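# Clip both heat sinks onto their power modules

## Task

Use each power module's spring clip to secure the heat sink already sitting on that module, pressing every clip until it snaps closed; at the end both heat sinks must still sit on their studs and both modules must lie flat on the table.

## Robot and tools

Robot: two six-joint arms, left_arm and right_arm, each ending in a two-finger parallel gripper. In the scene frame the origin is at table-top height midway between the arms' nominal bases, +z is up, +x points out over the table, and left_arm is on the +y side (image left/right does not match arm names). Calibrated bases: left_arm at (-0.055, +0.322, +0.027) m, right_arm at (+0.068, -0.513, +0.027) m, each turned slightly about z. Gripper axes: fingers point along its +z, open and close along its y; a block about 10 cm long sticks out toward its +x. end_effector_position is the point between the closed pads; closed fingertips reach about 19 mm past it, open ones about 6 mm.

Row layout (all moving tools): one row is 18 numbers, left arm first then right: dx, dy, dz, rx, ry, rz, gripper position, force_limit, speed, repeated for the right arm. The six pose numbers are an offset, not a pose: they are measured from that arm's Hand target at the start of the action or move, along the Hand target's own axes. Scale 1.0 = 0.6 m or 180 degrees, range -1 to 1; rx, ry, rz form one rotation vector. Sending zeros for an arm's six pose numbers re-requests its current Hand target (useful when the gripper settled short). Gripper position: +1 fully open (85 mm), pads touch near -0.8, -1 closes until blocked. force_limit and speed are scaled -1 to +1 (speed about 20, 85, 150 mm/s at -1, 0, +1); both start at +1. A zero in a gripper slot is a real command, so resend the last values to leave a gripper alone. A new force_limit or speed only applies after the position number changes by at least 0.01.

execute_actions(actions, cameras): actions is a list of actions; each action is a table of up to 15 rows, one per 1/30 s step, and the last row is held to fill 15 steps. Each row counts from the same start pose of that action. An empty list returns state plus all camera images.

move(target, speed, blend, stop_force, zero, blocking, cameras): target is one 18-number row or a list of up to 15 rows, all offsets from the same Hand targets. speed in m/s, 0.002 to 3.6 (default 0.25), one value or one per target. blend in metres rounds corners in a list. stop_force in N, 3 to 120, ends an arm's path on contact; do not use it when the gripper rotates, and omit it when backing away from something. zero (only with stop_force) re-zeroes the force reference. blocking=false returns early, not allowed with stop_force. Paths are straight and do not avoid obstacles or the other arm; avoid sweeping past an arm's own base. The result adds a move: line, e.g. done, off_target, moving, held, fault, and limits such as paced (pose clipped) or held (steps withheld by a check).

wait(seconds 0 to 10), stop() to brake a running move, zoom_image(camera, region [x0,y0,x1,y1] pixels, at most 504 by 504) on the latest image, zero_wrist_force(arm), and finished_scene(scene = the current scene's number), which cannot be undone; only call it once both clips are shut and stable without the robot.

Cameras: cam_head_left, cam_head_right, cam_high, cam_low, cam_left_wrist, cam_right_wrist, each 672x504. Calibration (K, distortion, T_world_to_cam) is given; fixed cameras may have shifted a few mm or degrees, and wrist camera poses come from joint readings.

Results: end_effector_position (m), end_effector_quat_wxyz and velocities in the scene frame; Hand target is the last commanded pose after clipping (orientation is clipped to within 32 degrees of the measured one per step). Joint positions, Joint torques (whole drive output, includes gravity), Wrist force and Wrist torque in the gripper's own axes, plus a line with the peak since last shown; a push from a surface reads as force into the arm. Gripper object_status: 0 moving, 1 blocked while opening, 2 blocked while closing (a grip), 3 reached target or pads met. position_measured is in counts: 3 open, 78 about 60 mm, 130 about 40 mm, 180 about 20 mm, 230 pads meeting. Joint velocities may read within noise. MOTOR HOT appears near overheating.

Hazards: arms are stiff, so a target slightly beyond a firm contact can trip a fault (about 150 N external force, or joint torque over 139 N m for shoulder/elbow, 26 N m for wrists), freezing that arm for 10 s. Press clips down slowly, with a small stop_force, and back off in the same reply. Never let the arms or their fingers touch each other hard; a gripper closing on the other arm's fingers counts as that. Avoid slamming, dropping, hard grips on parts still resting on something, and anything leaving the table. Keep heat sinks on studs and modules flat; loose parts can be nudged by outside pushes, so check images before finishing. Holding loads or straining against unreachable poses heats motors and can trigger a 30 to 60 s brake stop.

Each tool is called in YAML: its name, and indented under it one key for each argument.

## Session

execute_actions:
  actions: []

zoom_image:
  camera: "cam_head_left"
  region: [230, 240, 530, 375]

zoom_image:
  camera: "cam_head_right"
  region: [230, 240, 530, 375]

zoom_image:
  camera: "cam_low"
  region: [230, 220, 590, 370]

Scene clock: 0.00 s.
left_arm: end_effector_position=(+0.5222, +0.1248, +0.1792) position_measured=3 object_status=3 end_effector_quat_wxyz=(-0.073, +0.949, -0.047, +0.302) | right_arm: end_effector_position=(+0.8191, -0.0948, +0.2977) position_measured=3 object_status=3 end_effector_quat_wxyz=(-0.225, +0.820, -0.335, +0.407)
Joint positions: left_arm=[-0.72 -1.383 2.105 -2.695 -1.07 2.581] | right_arm=[3.93 -2.16 -1.438 -0.282 1.003 -1.793]
Joint velocities: within noise
Joint torques (N m): no reading
Wrist force (N): no reading
Wrist torque (N m): no reading
Wrist force, peak (N): no reading
Hand target: left_arm +0.5222, +0.1248, +0.1792; -0.073, +0.949, -0.047, +0.302 | right_arm +0.8191, -0.0948, +0.2977; -0.225, +0.820, -0.335, +0.407
Tool commands: left_gripper/position=+1.0 left_gripper/force_limit=+1.0 left_gripper/speed=+1.0 right_gripper/position=+1.0 right_gripper/force_limit=+1.0 right_gripper/speed=+1.0
camera_calibration:
cam_left_wrist: T_world_to_cam=[[-0.0472847, -0.984048, -0.171504, 0.184568], [-0.960051, 0.0921789, -0.264208, 0.557251], [0.275803, 0.152159, -0.949095, 0.14073], [0, 0, 0, 1]] pos_world=[0.504903, 0.108844, 0.31245]
cam_right_wrist: T_world_to_cam=[[-0.377017, -0.685657, -0.622683, 0.431893], [-0.696417, 0.653082, -0.29747, 0.738018], [0.610625, 0.321495, -0.723725, -0.126167], [0, 0, 0, 1]] pos_world=[0.753839, -0.145294, 0.39716]

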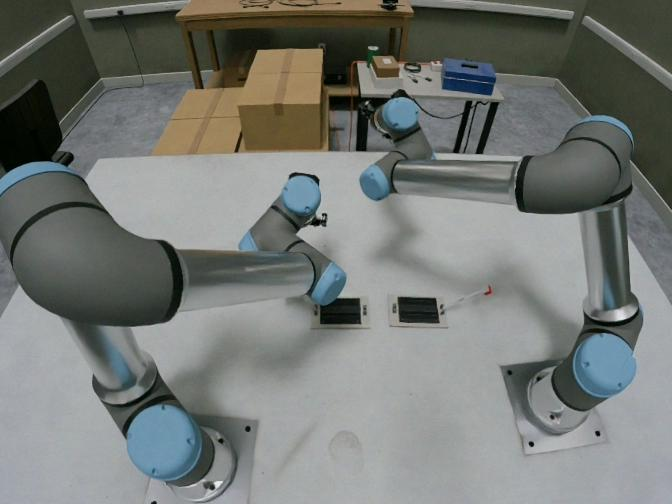

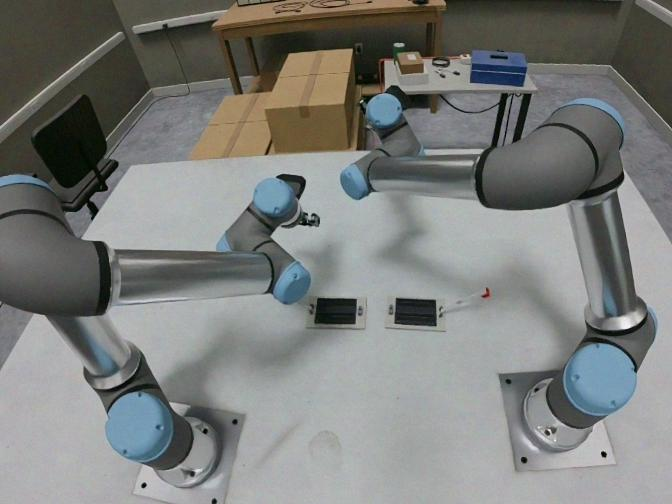

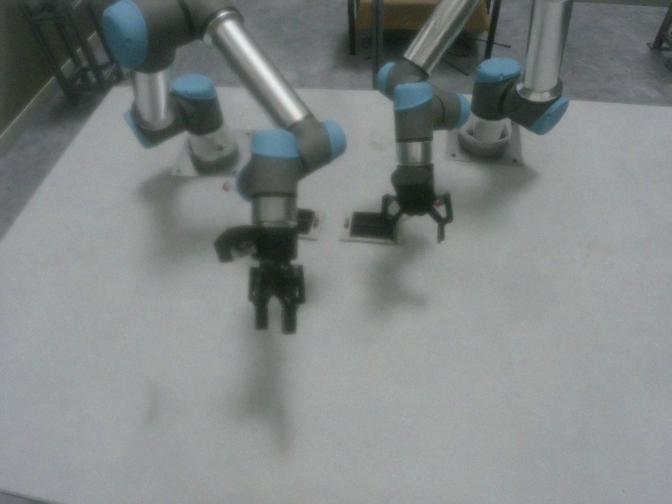

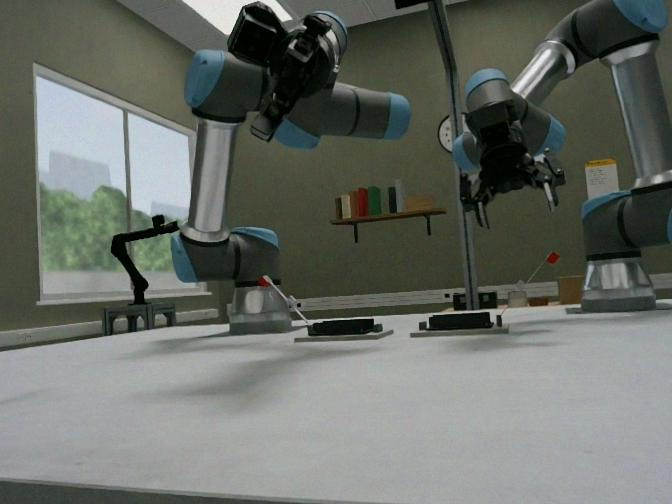

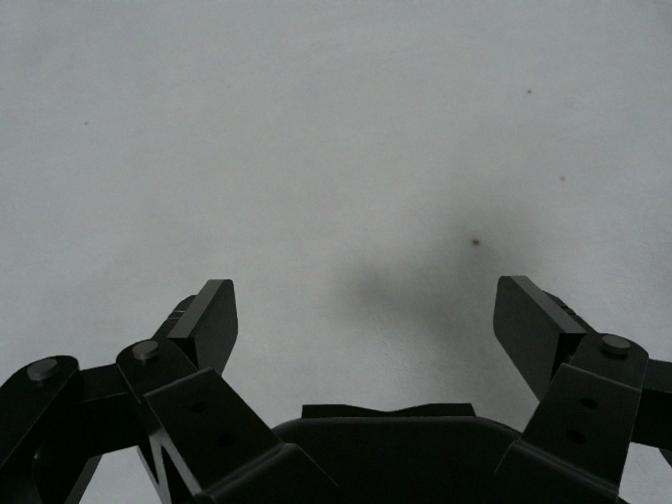

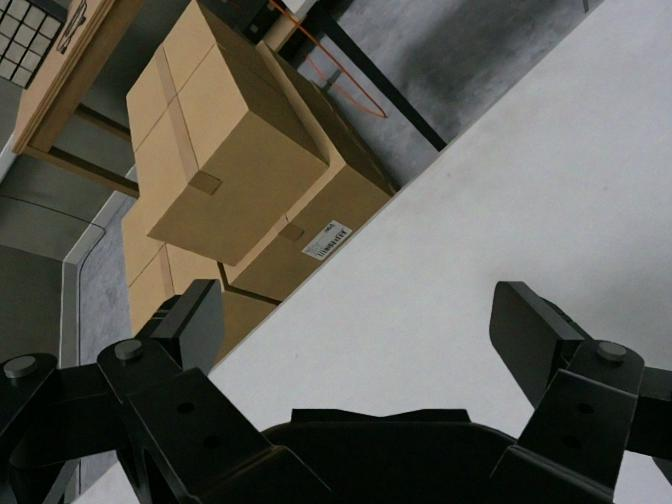

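Scaled by 1.680 from the camera's 672x504 image, which has a finer 960x720 frame.

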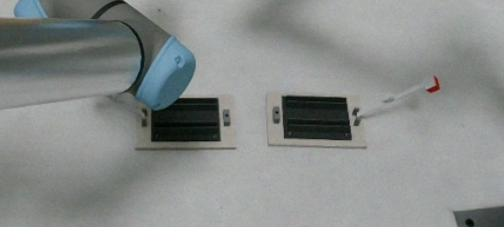

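Scaled by 1.680 from the camera's 672x504 image, which has a finer 960x720 frame.

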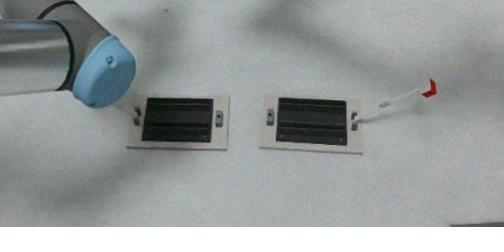

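Scaled by 1.400 from the camera's 672x504 image, which has a finer 960x720 frame.

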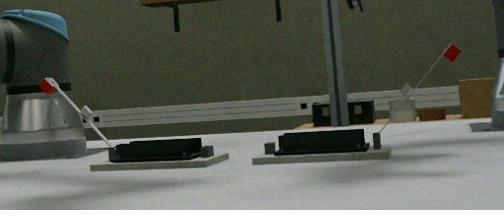

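move:
  target: [-0.242, -0.1775, -0.2175, -0.1877, -0.1146, 0.4515, -1, 0, 0, 0.004, 0.718, -0.6662, 0.1065, -0.3697, -0.6757, -1, 0, 0]
  speed: 0.4
  cameras: ["all"]

Scene clock: 21.87 s.
left_arm: end_effector_position=(+0.3333, +0.2347, +0.2201) position_measured=232 object_status=3 end_effector_quat_wxyz=(+0.000, +0.707, -0.707, +0.000) | right_arm: end_effector_position=(+0.3359, -0.4258, +0.2494) position_measured=232 object_status=3 end_effector_quat_wxyz=(+0.000, +0.707, +0.707, +0.000)
Joint positions: left_arm=[-0.519 -1.798 2.126 -1.9 -1.572 4.15] | right_arm=[3.909 -0.964 -2.26 -1.489 1.57 -3.904]
Joint torques (N m): left_arm=[-7.56 -2.85 -15.95 -4.03 -1.37 0.08] | right_arm=[-1.19 -1.51 38.04 2.53 2.58 -0.89]
Wrist force (N): left_arm=[0.4 -0.5 0.5] | right_arm=[-1.2 -0.1 0.4]
Wrist torque (N m): left_arm=[0.00 0.08 0.10] | right_arm=[-0.01 0.10 0.00]
Wrist force, peak (N): left_arm=[0.5 -0.2 0.9] | right_arm=[-2.0 -1.2 0.5]
Hand target: left_arm +0.3333, +0.2347, +0.2200; +0.000, +0.707, -0.707, +0.000 | right_arm +0.3359, -0.4258, +0.2495; +0.000, +0.707, +0.708, +0.000
Off the commanded pose: left_arm 0.000 m, 0 deg | right_arm 0.000 m, 0 deg.
move: done
camera_calibration:
cam_left_wrist: T_world_to_cam=[[-0.999988, 0.00406654, -0.00289556, 0.339336], [0.00287202, 0.943068, 0.332589, -0.275425], [0.00408319, 0.332576, -0.943068, 0.261936], [0, 0, 0, 1]] pos_world=[0.339053, 0.171251, 0.339609]
cam_right_wrist: T_world_to_cam=[[0.999678, 0.0134522, 0.0215197, -0.332737], [0.00538861, -0.941134, 0.337991, -0.469654], [0.0247996, -0.337766, -0.940903, 0.210737], [0, 0, 0, 1]] pos_world=[0.329934, -0.366352, 0.364182]

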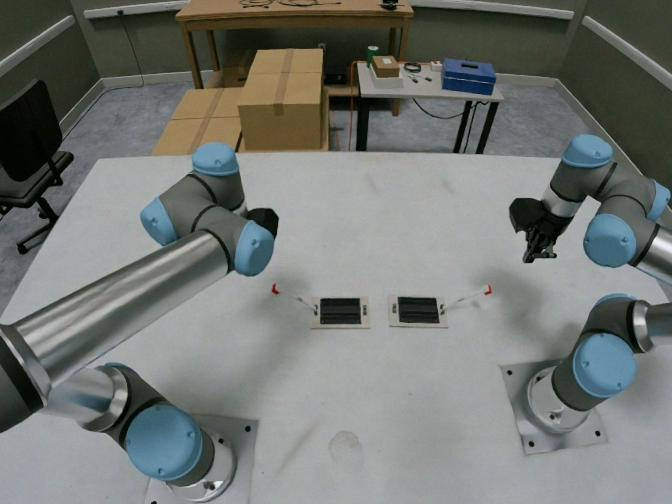

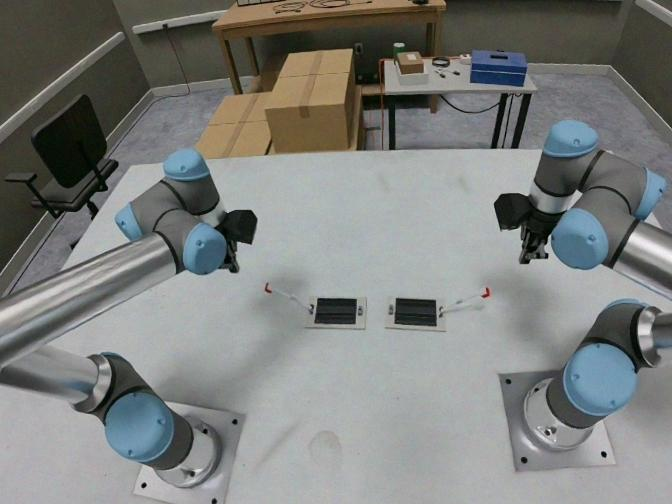

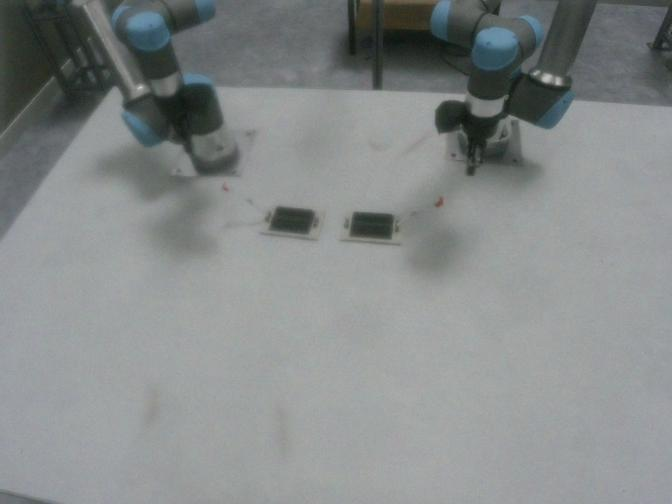

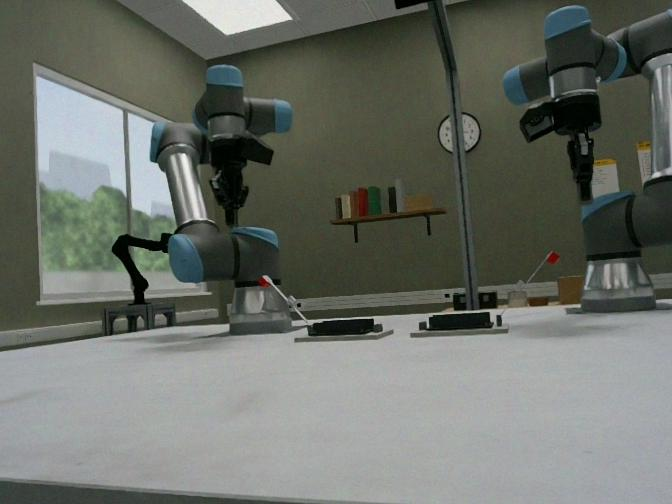

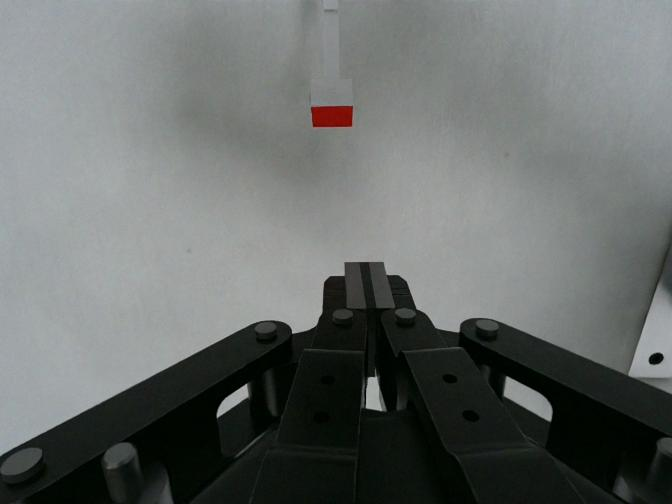

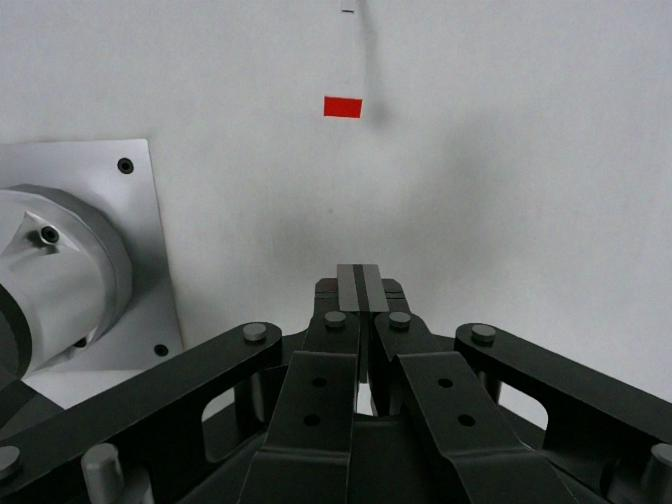

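move:
  target: [0.0152, -0.0203, 0.1735, 0, 0, 0, -1, 0, 0, 0.008, -0.0048, 0.2223, 0, 0, 0, -1, 0, 0]
  speed: 0.2
  cameras: ["cam_left_wrist", "cam_right_wrist", "cam_low"]

zoom_image:
  camera: "cam_low"
  region: [180, 180, 360, 360]

zoom_image:
  camera: "cam_low"
  region: [460, 180, 640, 360]

Scene clock: 48.03 s.
left_arm: end_effector_position=(+0.3453, +0.2255, +0.1159) position_measured=232 object_status=3 end_effector_quat_wxyz=(+0.000, +0.707, -0.707, +0.000) | right_arm: end_effector_position=(+0.3330, -0.4211, +0.1161) position_measured=232 object_status=3 end_effector_quat_wxyz=(+0.000, +0.707, +0.708, +0.000)
Joint positions: left_arm=[-0.522 -1.616 2.278 -2.233 -1.572 4.146] | right_arm=[3.93 -1.098 -2.563 -1.051 1.57 -3.883]
Joint torques (N m): left_arm=[8.37 -20.77 -28.99 -4.89 0.18 1.85] | right_arm=[-2.83 6.3 21.83 4.42 2.2 -1.97]
Wrist force (N): left_arm=[0.6 -0.7 0.6] | right_arm=[-1.1 -0.6 0.7]
Wrist torque (N m): left_arm=[-0.05 0.04 0.08] | right_arm=[-0.11 0.14 0.05]
Wrist force, peak (N): left_arm=[0.5 -0.6 2.3] | right_arm=[-1.3 -0.6 2.9]
Hand target: left_arm +0.3454, +0.2255, +0.1159; +0.000, +0.707, -0.707, +0.000 | right_arm +0.3331, -0.4210, +0.1161; +0.000, +0.707, +0.708, +0.000
Off the commanded pose: left_arm 0.000 m, 0 deg | right_arm 0.000 m, 0 deg.
move: done
camera_calibration:
cam_left_wrist: T_world_to_cam=[[-0.999988, 0.00433917, -0.00247437, 0.35093], [0.00326766, 0.942929, 0.332977, -0.232301], [0.00377799, 0.332965, -0.942932, 0.166598], [0, 0, 0, 1]] pos_world=[0.351055, 0.16205, 0.23531]
cam_right_wrist: T_world_to_cam=[[0.999676, 0.0137395, 0.021418, -0.326903], [0.00569017, -0.941088, 0.338114, -0.420237], [0.0248017, -0.337883, -0.940861, 0.0868268], [0, 0, 0, 1]] pos_world=[0.327034, -0.361651, 0.230782]
Images, in order (width x height): cam_low 672x504, cam_left_wrist 672x504, cam_right_wrist 672x504.

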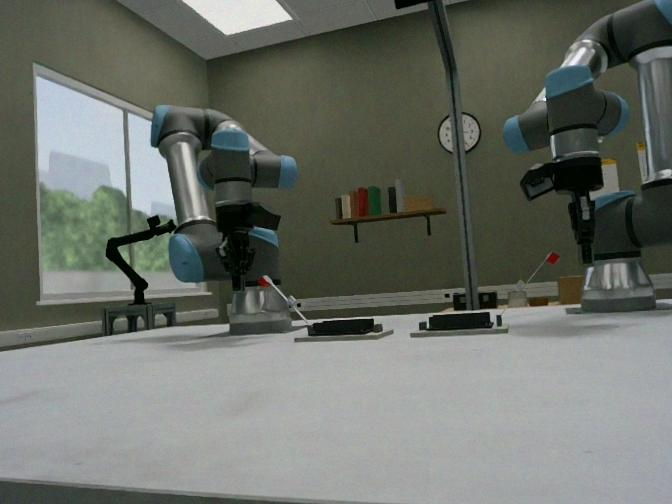

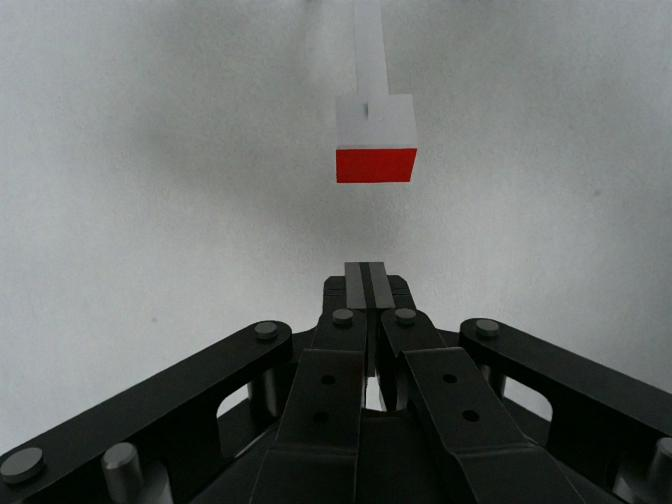

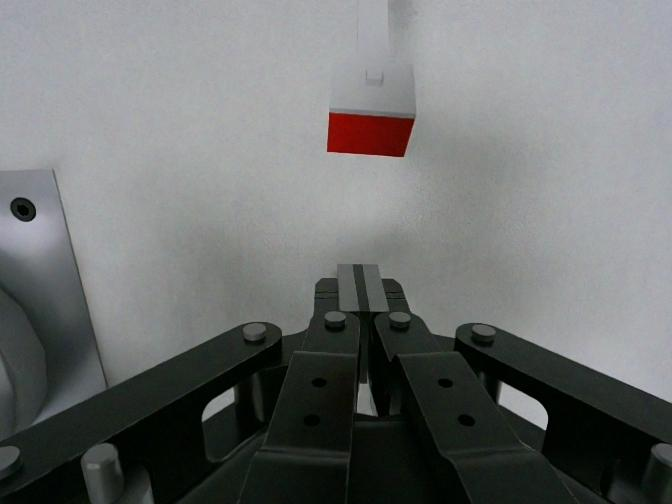

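Scaled by 2.800 from the camera's 672x504 image, which has a finer 960x720 frame.

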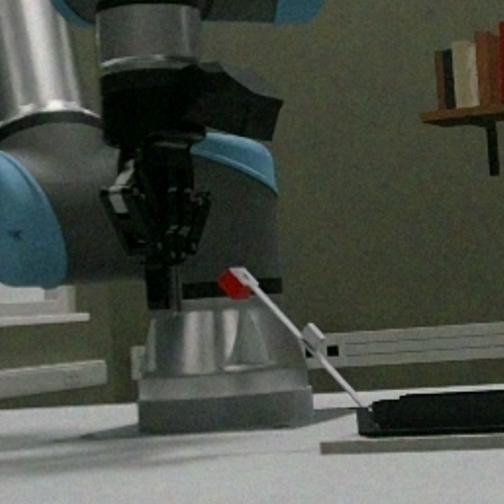

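Scaled by 2.800 from the camera's 672x504 image, which has a finer 960x720 frame.

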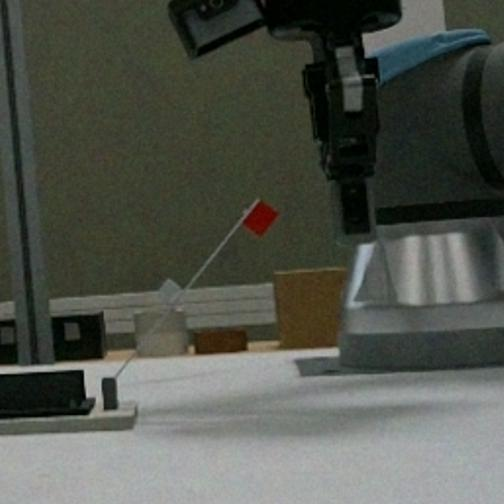

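move:
  target:
    - [0.04, 0.002, 0, 0, 0, 0, -1, 0, 0, 0.04, 0, 0, 0, 0, 0, -1, 0, 0]
    - [0.0867, 0.002, -0.0333, 0, 0, 0, -1, 0, 0, 0.0867, 0.0033, -0.0333, 0, 0, 0, -1, 0, 0]
    - [0.1433, 0.002, -0.0583, 0, 0, 0, -1, 0, 0, 0.1433, 0.0075, -0.0583, 0, 0, 0, -1, 0, 0]
    - [0.205, 0.002, -0.08, 0, 0, 0, -1, 0, 0, 0.205, 0.0117, -0.08, 0, 0, 0, -1, 0, 0]
    - [0.2475, 0.002, -0.08, 0, 0, 0, -1, 0, 0, 0.2475, 0.0147, -0.08, 0, 0, 0, -1, 0, 0]
  speed: 0.06
  blend: [0.005, 0.005, 0.005, 0.005, 0]
  stop_force: 10
  cameras: ["cam_left_wrist", "cam_right_wrist", "cam_low"]

zoom_image:
  camera: "cam_low"
  region: [220, 180, 380, 350]

zoom_image:
  camera: "cam_low"
  region: [400, 180, 560, 350]

Scene clock: 70.80 s.
left_arm: end_effector_position=(+0.3443, +0.0770, +0.1640) position_measured=232 object_status=3 end_effector_quat_wxyz=(+0.000, +0.707, -0.707, +0.000) | right_arm: end_effector_position=(+0.3417, -0.2725, +0.1640) position_measured=232 object_status=3 end_effector_quat_wxyz=(+0.000, +0.707, +0.708, +0.000)
Joint positions: left_arm=[-0.795 -1.551 2.067 -2.087 -1.571 3.874] | right_arm=[4.196 -1.31 -2.306 -1.097 1.57 -3.617]
Joint torques (N m): left_arm=[6.82 -34.39 -13.44 -1.11 1.46 1.73] | right_arm=[-6.25 23.1 12.04 0.65 -2.11 -2.61]
Wrist force (N): left_arm=[0.7 -0.5 0.4] | right_arm=[-1.2 -0.7 0.4]
Wrist torque (N m): left_arm=[0.00 0.02 -0.09] | right_arm=[-0.11 0.17 0.01]
Wrist force, peak (N): left_arm=[1.2 -0.4 0.5] | right_arm=[-2.5 -0.7 0.8]
Hand target: left_arm +0.3443, +0.0770, +0.1640; +0.000, +0.707, -0.707, +0.000 | right_arm +0.3417, -0.2725, +0.1640; +0.000, +0.707, +0.708, +0.000
Off the commanded pose: left_arm 0.000 m, 0 deg | right_arm 0.000 m, 0 deg.
move: done
camera_calibration:
cam_left_wrist: T_world_to_cam=[[-0.999987, 0.00427977, -0.00260328, 0.35063], [0.00316909, 0.942961, 0.332888, -0.10823], [0.00387947, 0.332876, -0.942963, 0.261376], [0, 0, 0, 1]] pos_world=[0.349954, 0.0135499, 0.283409]
cam_right_wrist: T_world_to_cam=[[0.999677, 0.0136417, 0.0214525, -0.338696], [0.00558964, -0.941132, 0.337993, -0.296672], [0.0248004, -0.337764, -0.940904, 0.181891], [0, 0, 0, 1]] pos_world=[0.335734, -0.213151, 0.278681]
Images, in order (width x height): cam_low 672x504, cam_left_wrist 672x504, cam_right_wrist 672x504.

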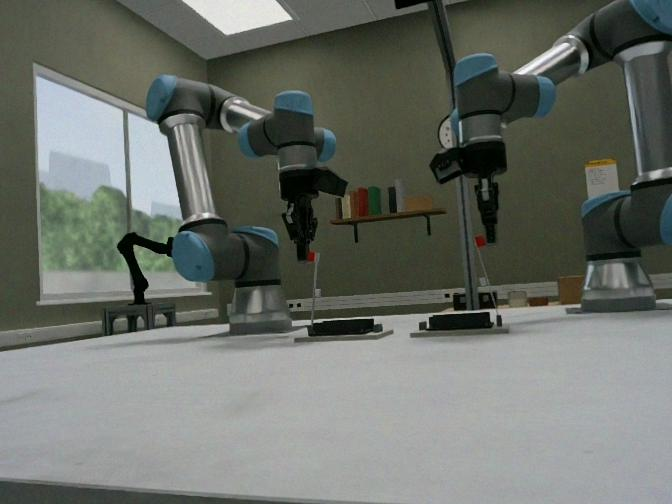

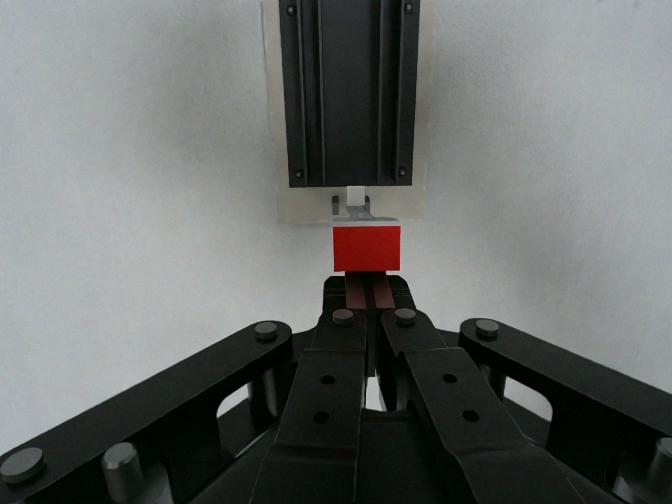

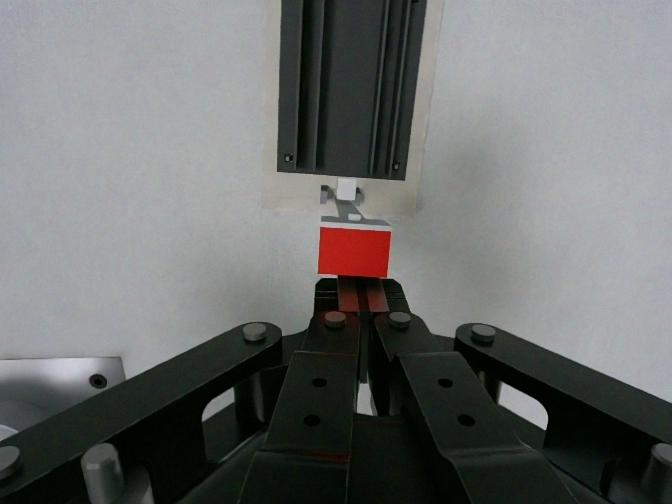

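Scaled by 2.965 from the camera's 672x504 image, which has a finer 960x720 frame.

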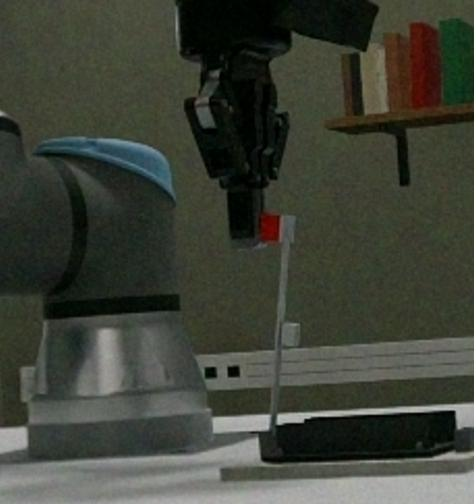

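Scaled by 2.965 from the camera's 672x504 image, which has a finer 960x720 frame.

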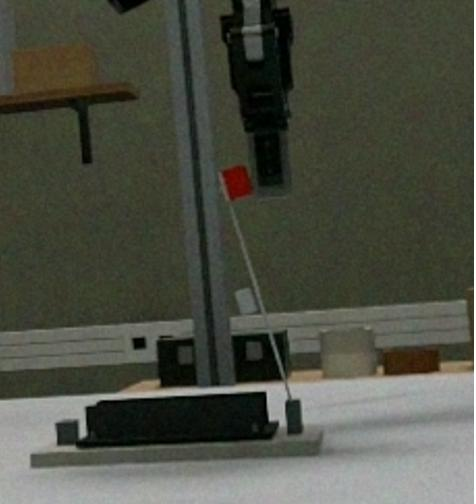

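move:
  target:
    - [0.0725, -0.001, 0.0083, 0, 0, 0, -1, 0, 0, -0.08, 0, 0, 0, 0, 0, -1, 0, 0]
    - [0.1225, -0.0018, 0.0383, 0, 0, 0, -1, 0, 0, -0.18, 0, -0.06, 0, 0, 0, -1, 0, 0]
    - [0.1717, -0.0025, 0.0733, 0, 0, 0, -1, 0, 0, -0.25, 0, -0.12, 0, 0, 0, -1, 0, 0]
    - [0.205, -0.003, 0.1267, 0, 0, 0, -1, 0, 0, -0.25, 0, -0.12, 0, 0, 0, -1, 0, 0]
  speed: [0.08, 0.08, 0.08, 0.06]
  blend: [0.01, 0.01, 0.01, 0]
  stop_force: 10
  cameras: ["cam_left_wrist", "cam_right_wrist", "cam_low"]

zoom_image:
  camera: "cam_low"
  region: [380, 210, 540, 350]

zoom_image:
  camera: "cam_left_wrist"
  region: [260, 120, 460, 300]

Scene clock: 87.20 s.
left_arm: end_effector_position=(+0.3461, -0.0460, +0.0881) position_measured=232 object_status=3 end_effector_quat_wxyz=(+0.000, +0.707, -0.707, +0.000) | right_arm: end_effector_position=(+0.3418, -0.4225, +0.2361) position_measured=232 object_status=3 end_effector_quat_wxyz=(+0.000, +0.707, +0.708, +0.000)
Joint positions: left_arm=[-0.946 -1.269 1.961 -2.263 -1.571 3.723] | right_arm=[3.901 -0.991 -2.283 -1.438 1.57 -3.913]
Joint torques (N m): left_arm=[9.59 -44.3 -12.04 -1.32 1.77 1.75] | right_arm=[6.75 -8.66 15.08 4.83 2.22 2.11]
Wrist force (N): left_arm=[0.8 -0.5 0.5] | right_arm=[-1.0 0.1 0.3]
Wrist torque (N m): left_arm=[-0.03 0.02 0.06] | right_arm=[0.02 0.08 0.08]
Wrist force, peak (N): left_arm=[0.7 -0.4 1.7] | right_arm=[-1.6 -0.8 0.7]
Hand target: left_arm +0.3461, -0.0460, +0.0881; +0.000, +0.707, -0.707, +0.000 | right_arm +0.3418, -0.4225, +0.2361; +0.000, +0.707, +0.708, +0.000
Off the commanded pose: left_arm 0.000 m, 0 deg | right_arm 0.000 m, 0 deg.
move: done
camera_calibration:
cam_left_wrist: T_world_to_cam=[[-0.999987, 0.00428031, -0.00260368, 0.352859], [0.00316984, 0.942992, 0.3328, 0.0330357], [0.00387974, 0.332787, -0.942994, 0.230739], [0, 0, 0, 1]] pos_world=[0.351854, -0.10945, 0.20751]
cam_right_wrist: T_world_to_cam=[[0.999677, 0.0136417, 0.0214525, -0.338298], [0.00558964, -0.941132, 0.337993, -0.462118], [0.0248004, -0.337764, -0.940904, 0.199097], [0, 0, 0, 1]] pos_world=[0.335834, -0.363051, 0.350781]
Images, in order (width x height): cam_low 672x504, cam_left_wrist 672x504, cam_right_wrist 672x504.

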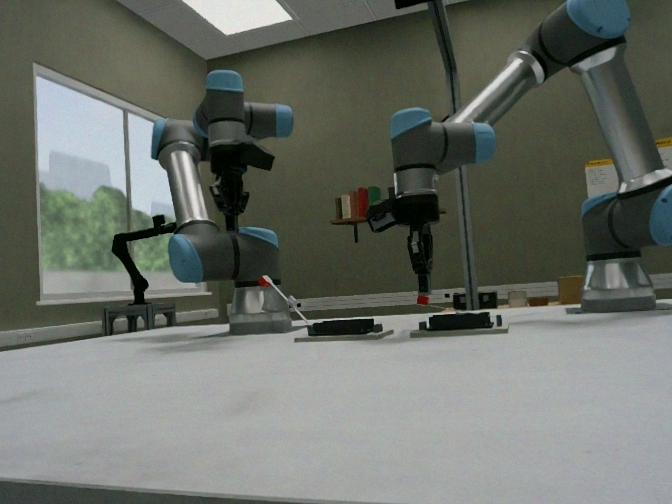

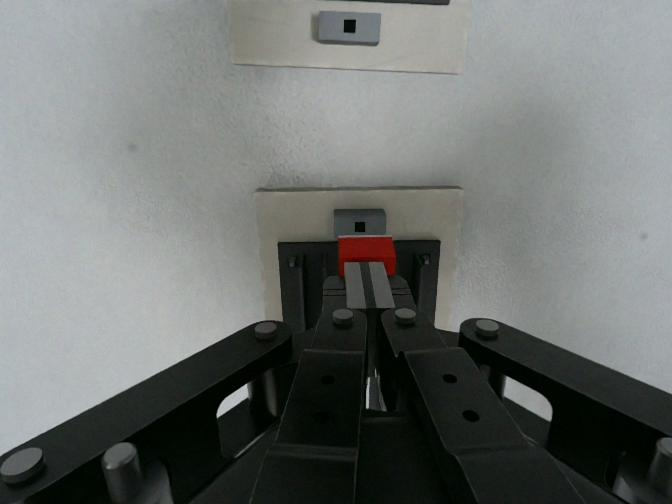

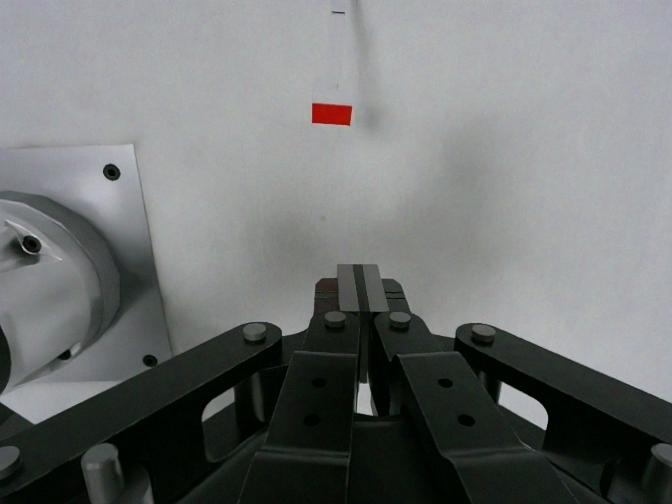

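Scaled by 3.150 from the camera's 672x504 image, which has a finer 960x720 frame.

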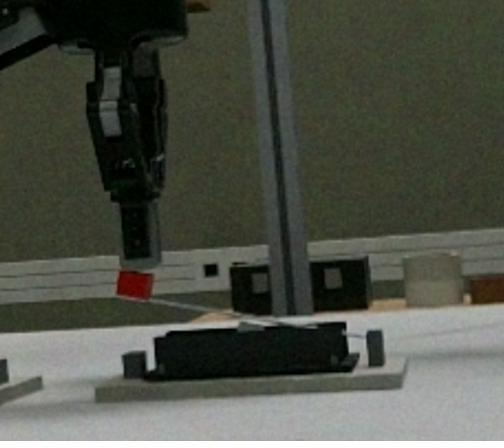

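Scaled by 2.520 from the camera's 672x504 image, which has a finer 960x720 frame.

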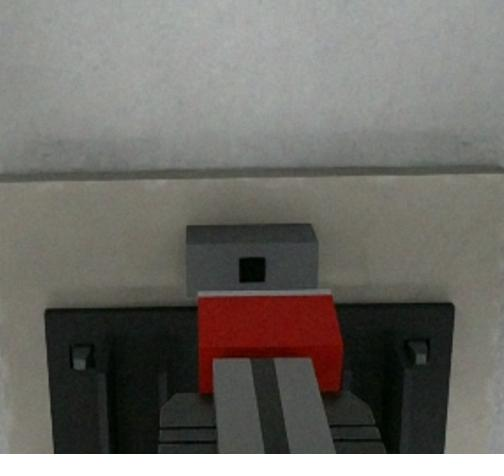

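move:
  target:
    - [0.01, 0, 0.0133, 0, 0, 0, -1, 0, 0, 0.0025, -0.0147, 0.05, 0, 0, 0, -1, 0, 0]
    - [0.01, 0, 0.0685, 0, 0, 0, -1, 0, 0, 0.0025, -0.0147, 0.2002, 0, 0, 0, -1, 0, 0]
  speed: [0.05, 0.04]
  blend: [0.003, 0]
  stop_force: 30
  cameras: ["cam_left_wrist", "cam_right_wrist", "cam_low"]

zoom_image:
  camera: "cam_low"
  region: [380, 210, 540, 350]

zoom_image:
  camera: "cam_left_wrist"
  region: [260, 120, 460, 300]

zoom_image:
  camera: "cam_low"
  region: [180, 180, 360, 360]

Scene clock: 107.73 s.
left_arm: end_effector_position=(+0.3461, -0.0521, +0.0566) position_measured=232 object_status=3 end_effector_quat_wxyz=(+0.000, +0.707, -0.707, +0.000) | right_arm: end_effector_position=(+0.3331, -0.4211, +0.1160) position_measured=232 object_status=3 end_effector_quat_wxyz=(+0.000, +0.707, +0.708, +0.000)
Joint positions: left_arm=[-0.952 -1.208 1.978 -2.342 -1.571 3.716] | right_arm=[3.93 -1.099 -2.563 -1.05 1.57 -3.883]
Joint torques (N m): left_arm=[6.54 -34.39 -18.91 0.98 1.92 1.58] | right_arm=[-2.64 13.16 35.85 1.77 0.5 -1.54]
Wrist force (N): left_arm=[5.8 -0.9 -20.3] | right_arm=[-0.9 -0.5 0.3]
Wrist torque (N m): left_arm=[0.11 0.03 0.11] | right_arm=[-0.08 0.11 -0.01]
Wrist force, peak (N): left_arm=[-14.8 12.6 -71.2] | right_arm=[-1.3 -0.5 1.2]
Hand target: left_arm +0.3461, -0.0521, +0.0566; +0.000, +0.707, -0.707, +0.000 (not the last commanded pose) | right_arm +0.3331, -0.4210, +0.1160; +0.000, +0.707, +0.708, +0.000
Off the commanded pose: left_arm 0.010 m, 0 deg | right_arm 0.000 m, 0 deg.
move: contact (left_arm)
camera_calibration:
cam_left_wrist: T_world_to_cam=[[-0.999987, 0.00428031, -0.00260368, 0.352803], [0.00316984, 0.942992, 0.3328, 0.0492379], [0.00387974, 0.332787, -0.942994, 0.203159], [0, 0, 0, 1]] pos_world=[0.351854, -0.11555, 0.17611]
cam_right_wrist: T_world_to_cam=[[0.999674, 0.0136758, 0.0215478, -0.327053], [0.00558872, -0.941121, 0.338025, -0.420162], [0.0249018, -0.337794, -0.94089, 0.0867364], [0, 0, 0, 1]] pos_world=[0.327134, -0.361651, 0.230682]
Images, in order (width x height): cam_low 672x504, cam_left_wrist 672x504, cam_right_wrist 672x504.

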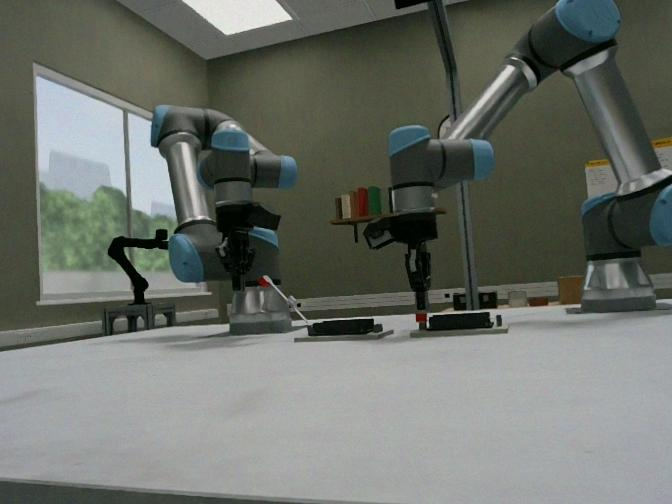

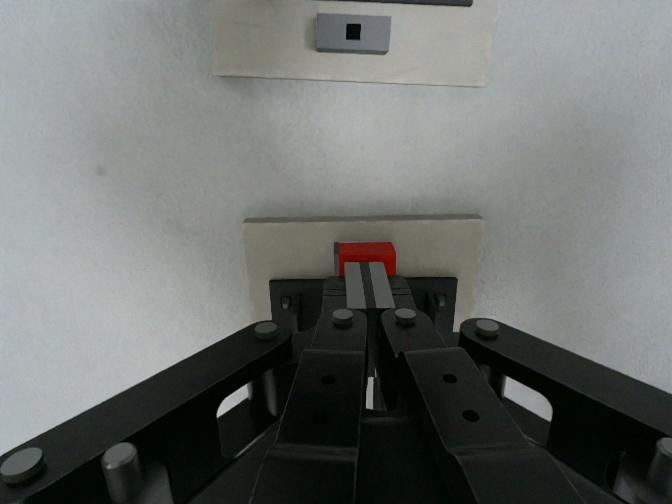

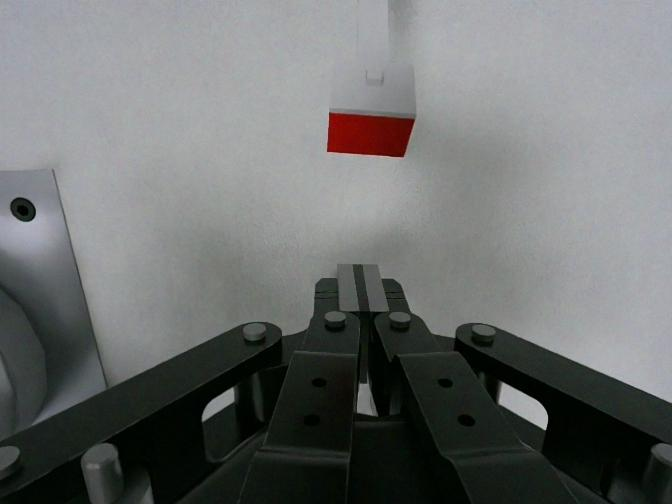

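Scaled by 3.150 from the camera's 672x504 image, which has a finer 960x720 frame.

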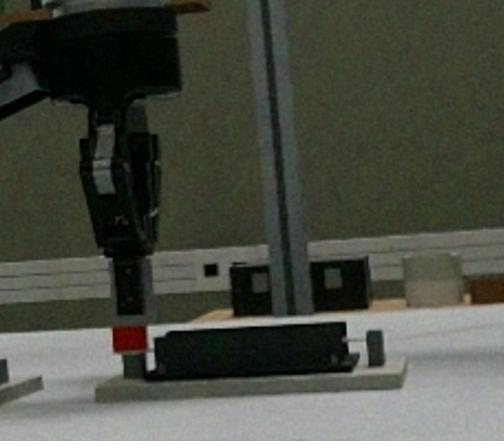

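Scaled by 2.520 from the camera's 672x504 image, which has a finer 960x720 frame.

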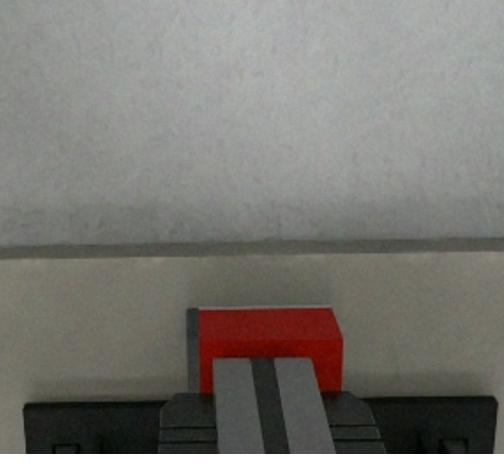

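Scaled by 2.800 from the camera's 672x504 image, which has a finer 960x720 frame.

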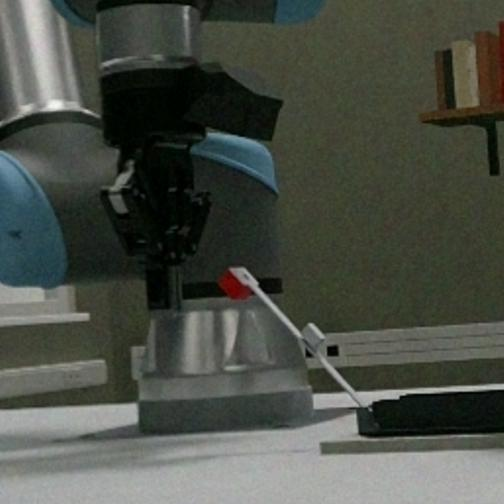

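move:
  target:
    - [0, 0, -0.05, 0, 0, 0, -1, 0, 0, 0, 0, 0, 0, 0, 0, -1, 0, 0]
    - [-0.2535, 0, -0.322, 0, 0.222, 0, -1, 0, 0, 0, 0, 0, 0, 0, 0, -1, 0, 0]
  speed: [0.06, 0.3]
  blend: [0.005, 0]

move:
  target:
    - [0,0,0,0,0,0,-1,0,0, 0.04, 0, 0, 0, 0, 0, -1, 0, 0]
    - [0,0,0,0,0,0,-1,0,0, 0.0867, 0.0025, -0.0333, 0, 0, 0, -1, 0, 0]
    - [0,0,0,0,0,0,-1,0,0, 0.1433, 0.005, -0.0583, 0, 0, 0, -1, 0, 0]
    - [0,0,0,0,0,0,-1,0,0, 0.205, 0.0083, -0.08, 0, 0, 0, -1, 0, 0]
    - [0,0,0,0,0,0,-1,0,0, 0.2475, 0.01, -0.08, 0, 0, 0, -1, 0, 0]
    - [0,0,0,0,0,0,-1,0,0, 0.32, 0.015, -0.0717, 0, 0, 0, -1, 0, 0]
    - [0,0,0,0,0,0,-1,0,0, 0.37, 0.0183, -0.0417, 0, 0, 0, -1, 0, 0]
    - [0,0,0,0,0,0,-1,0,0, 0.4192, 0.0208, -0.0067, 0, 0, 0, -1, 0, 0]
    - [0,0,0,0,0,0,-1,0,0, 0.4525, 0.0225, 0.0467, 0, 0, 0, -1, 0, 0]
  speed: 0.07
  blend: [0.005, 0.005, 0.005, 0.005, 0.008, 0.01, 0.01, 0.01, 0]
  stop_force: 10
  cameras: ["cam_left_wrist", "cam_right_wrist", "cam_low"]

zoom_image:
  camera: "cam_low"
  region: [260, 220, 440, 360]

zoom_image:
  camera: "cam_right_wrist"
  region: [260, 140, 460, 320]

zoom_image:
  camera: "cam_left_wrist"
  region: [280, 20, 430, 220]

Scene clock: 125.73 s.
left_arm: end_effector_position=(+0.3461, +0.1002, +0.2497) position_measured=232 object_status=3 end_effector_quat_wxyz=(+0.242, +0.665, -0.664, +0.242) | right_arm: end_effector_position=(+0.3331, -0.4210, +0.1160) position_measured=232 object_status=3 end_effector_quat_wxyz=(+0.000, +0.707, +0.708, +0.000)
Joint positions: left_arm=[-0.432 -1.682 2.22 -2.476 -2.179 4.12] | right_arm=[3.93 -1.099 -2.563 -1.05 1.57 -3.883]
Joint torques (N m): left_arm=[7.32 -9.02 -33.86 -5.41 -2.82 -0.37] | right_arm=[3.56 12.69 34.72 4.31 2.09 1.65]
Wrist force (N): left_arm=[0.8 1.0 0.3] | right_arm=[-1.2 -0.6 0.6]
Wrist torque (N m): left_arm=[0.23 -0.19 0.16] | right_arm=[-0.10 0.14 0.00]
Wrist force, peak (N): left_arm=[5.8 -1.0 -20.8] | right_arm=[-1.5 -0.4 0.7]
Hand target: left_arm +0.3461, +0.1002, +0.2497; +0.242, +0.665, -0.664, +0.242 | right_arm +0.3331, -0.4210, +0.1160; +0.000, +0.707, +0.708, +0.000
Off the commanded pose: left_arm 0.000 m, 0 deg | right_arm 0.000 m, 0 deg.
move: done

Scene clock: 131.07 s.
left_arm: end_effector_position=(+0.3461, +0.1002, +0.2497) position_measured=232 object_status=3 end_effector_quat_wxyz=(+0.242, +0.665, -0.664, +0.242) | right_arm: end_effector_position=(+0.3462, -0.1495, +0.0879) position_measured=232 object_status=3 end_effector_quat_wxyz=(+0.000, +0.707, +0.708, +0.000)
Joint positions: left_arm=[-0.432 -1.682 2.22 -2.476 -2.179 4.12] | right_arm=[4.313 -1.69 -2.199 -0.824 1.57 -3.5]
Joint torques (N m): left_arm=[7.85 -6.5 -33.52 -4.94 -3.26 1.65] | right_arm=[-7 37.95 19.01 2.14 -1.59 -2.38]
Wrist force (N): left_arm=[0.7 0.7 0.0] | right_arm=[-0.6 -0.5 0.3]
Wrist torque (N m): left_arm=[0.18 -0.17 0.15] | right_arm=[-0.10 0.05 0.01]
Wrist force, peak (N): left_arm=[0.9 1.2 0.0] | right_arm=[-2.8 -0.4 0.4]
Hand target: left_arm +0.3461, +0.1002, +0.2497; +0.242, +0.665, -0.664, +0.242 | right_arm +0.3462, -0.1495, +0.0878; +0.000, +0.707, +0.708, +0.000
Off the commanded pose: left_arm 0.000 m, 0 deg | right_arm 0.000 m, 0 deg.
move: done
camera_calibration:
cam_left_wrist: T_world_to_cam=[[-0.999987, 0.00131861, -0.00495922, 0.353474], [0.00297327, 0.936552, -0.350517, 0.0127705], [0.00418237, -0.350527, -0.936543, 0.401226], [0, 0, 0, 1]] pos_world=[0.351753, 0.128214, 0.381994]
cam_right_wrist: T_world_to_cam=[[0.999677, 0.0136407, 0.0214529, -0.343241], [0.00558855, -0.941132, 0.337993, -0.155216], [0.0248004, -0.337764, -0.940904, 0.151722], [0, 0, 0, 1]] pos_world=[0.340234, -0.0901509, 0.202581]
Images, in order (width x height): cam_low 672x504, cam_left_wrist 672x504, cam_right_wrist 672x504.

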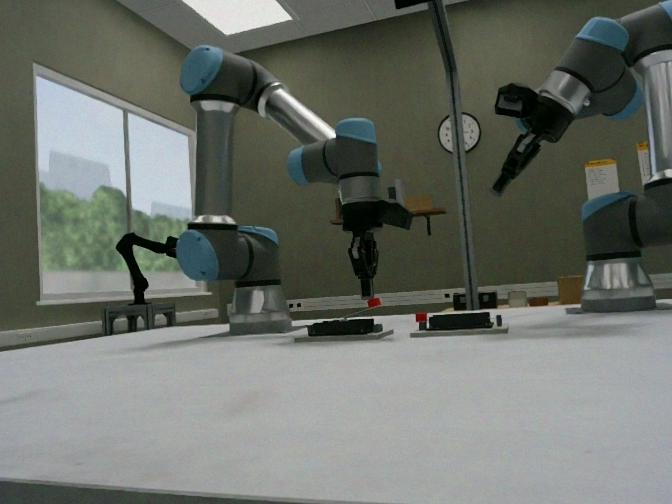

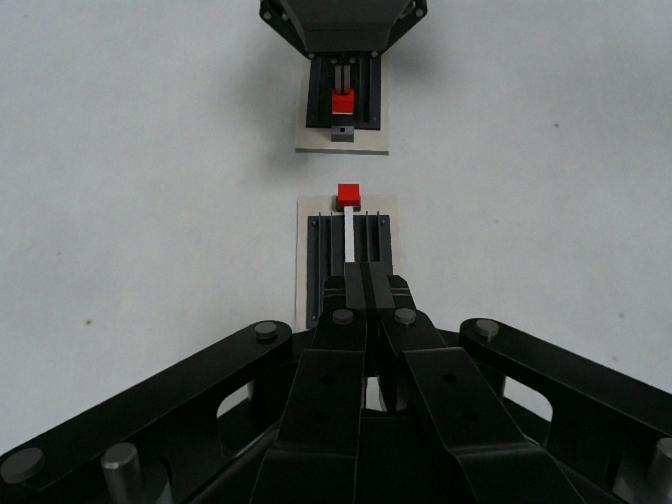

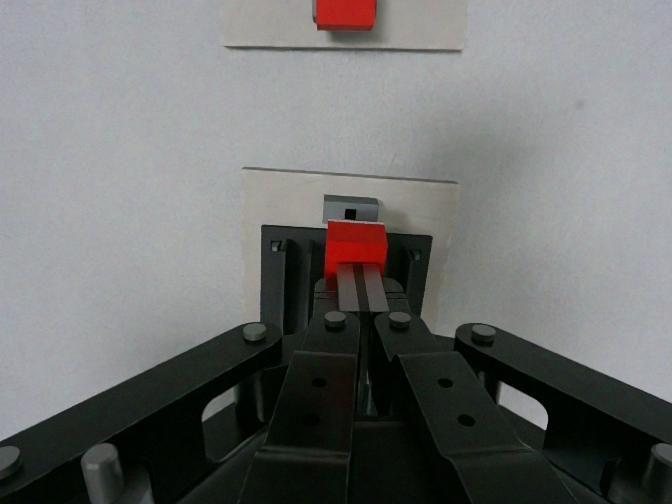

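Scaled by 2.800 from the camera's 672x504 image, which has a finer 960x720 frame.

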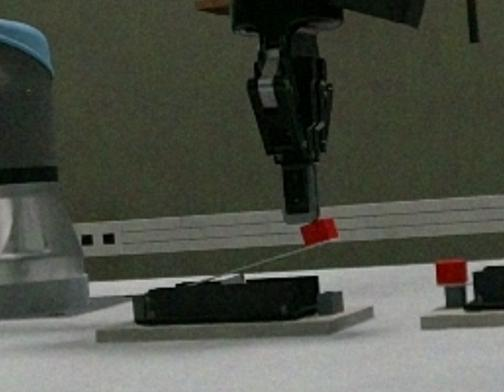

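Scaled by 2.520 from the camera's 672x504 image, which has a finer 960x720 frame.

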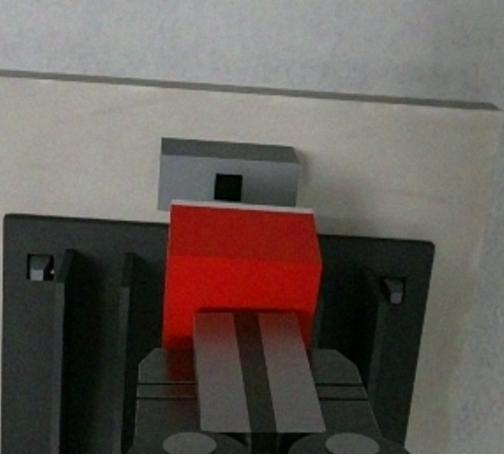

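Scaled by 2.520 from the camera's 672x504 image, which has a finer 960x720 frame.

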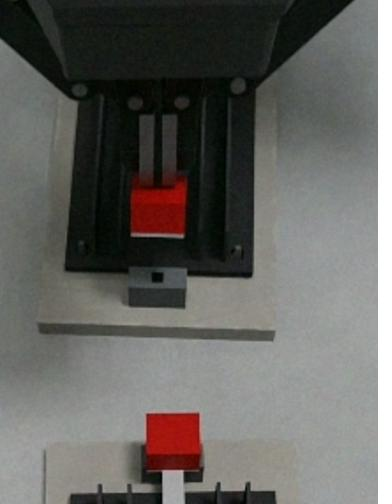

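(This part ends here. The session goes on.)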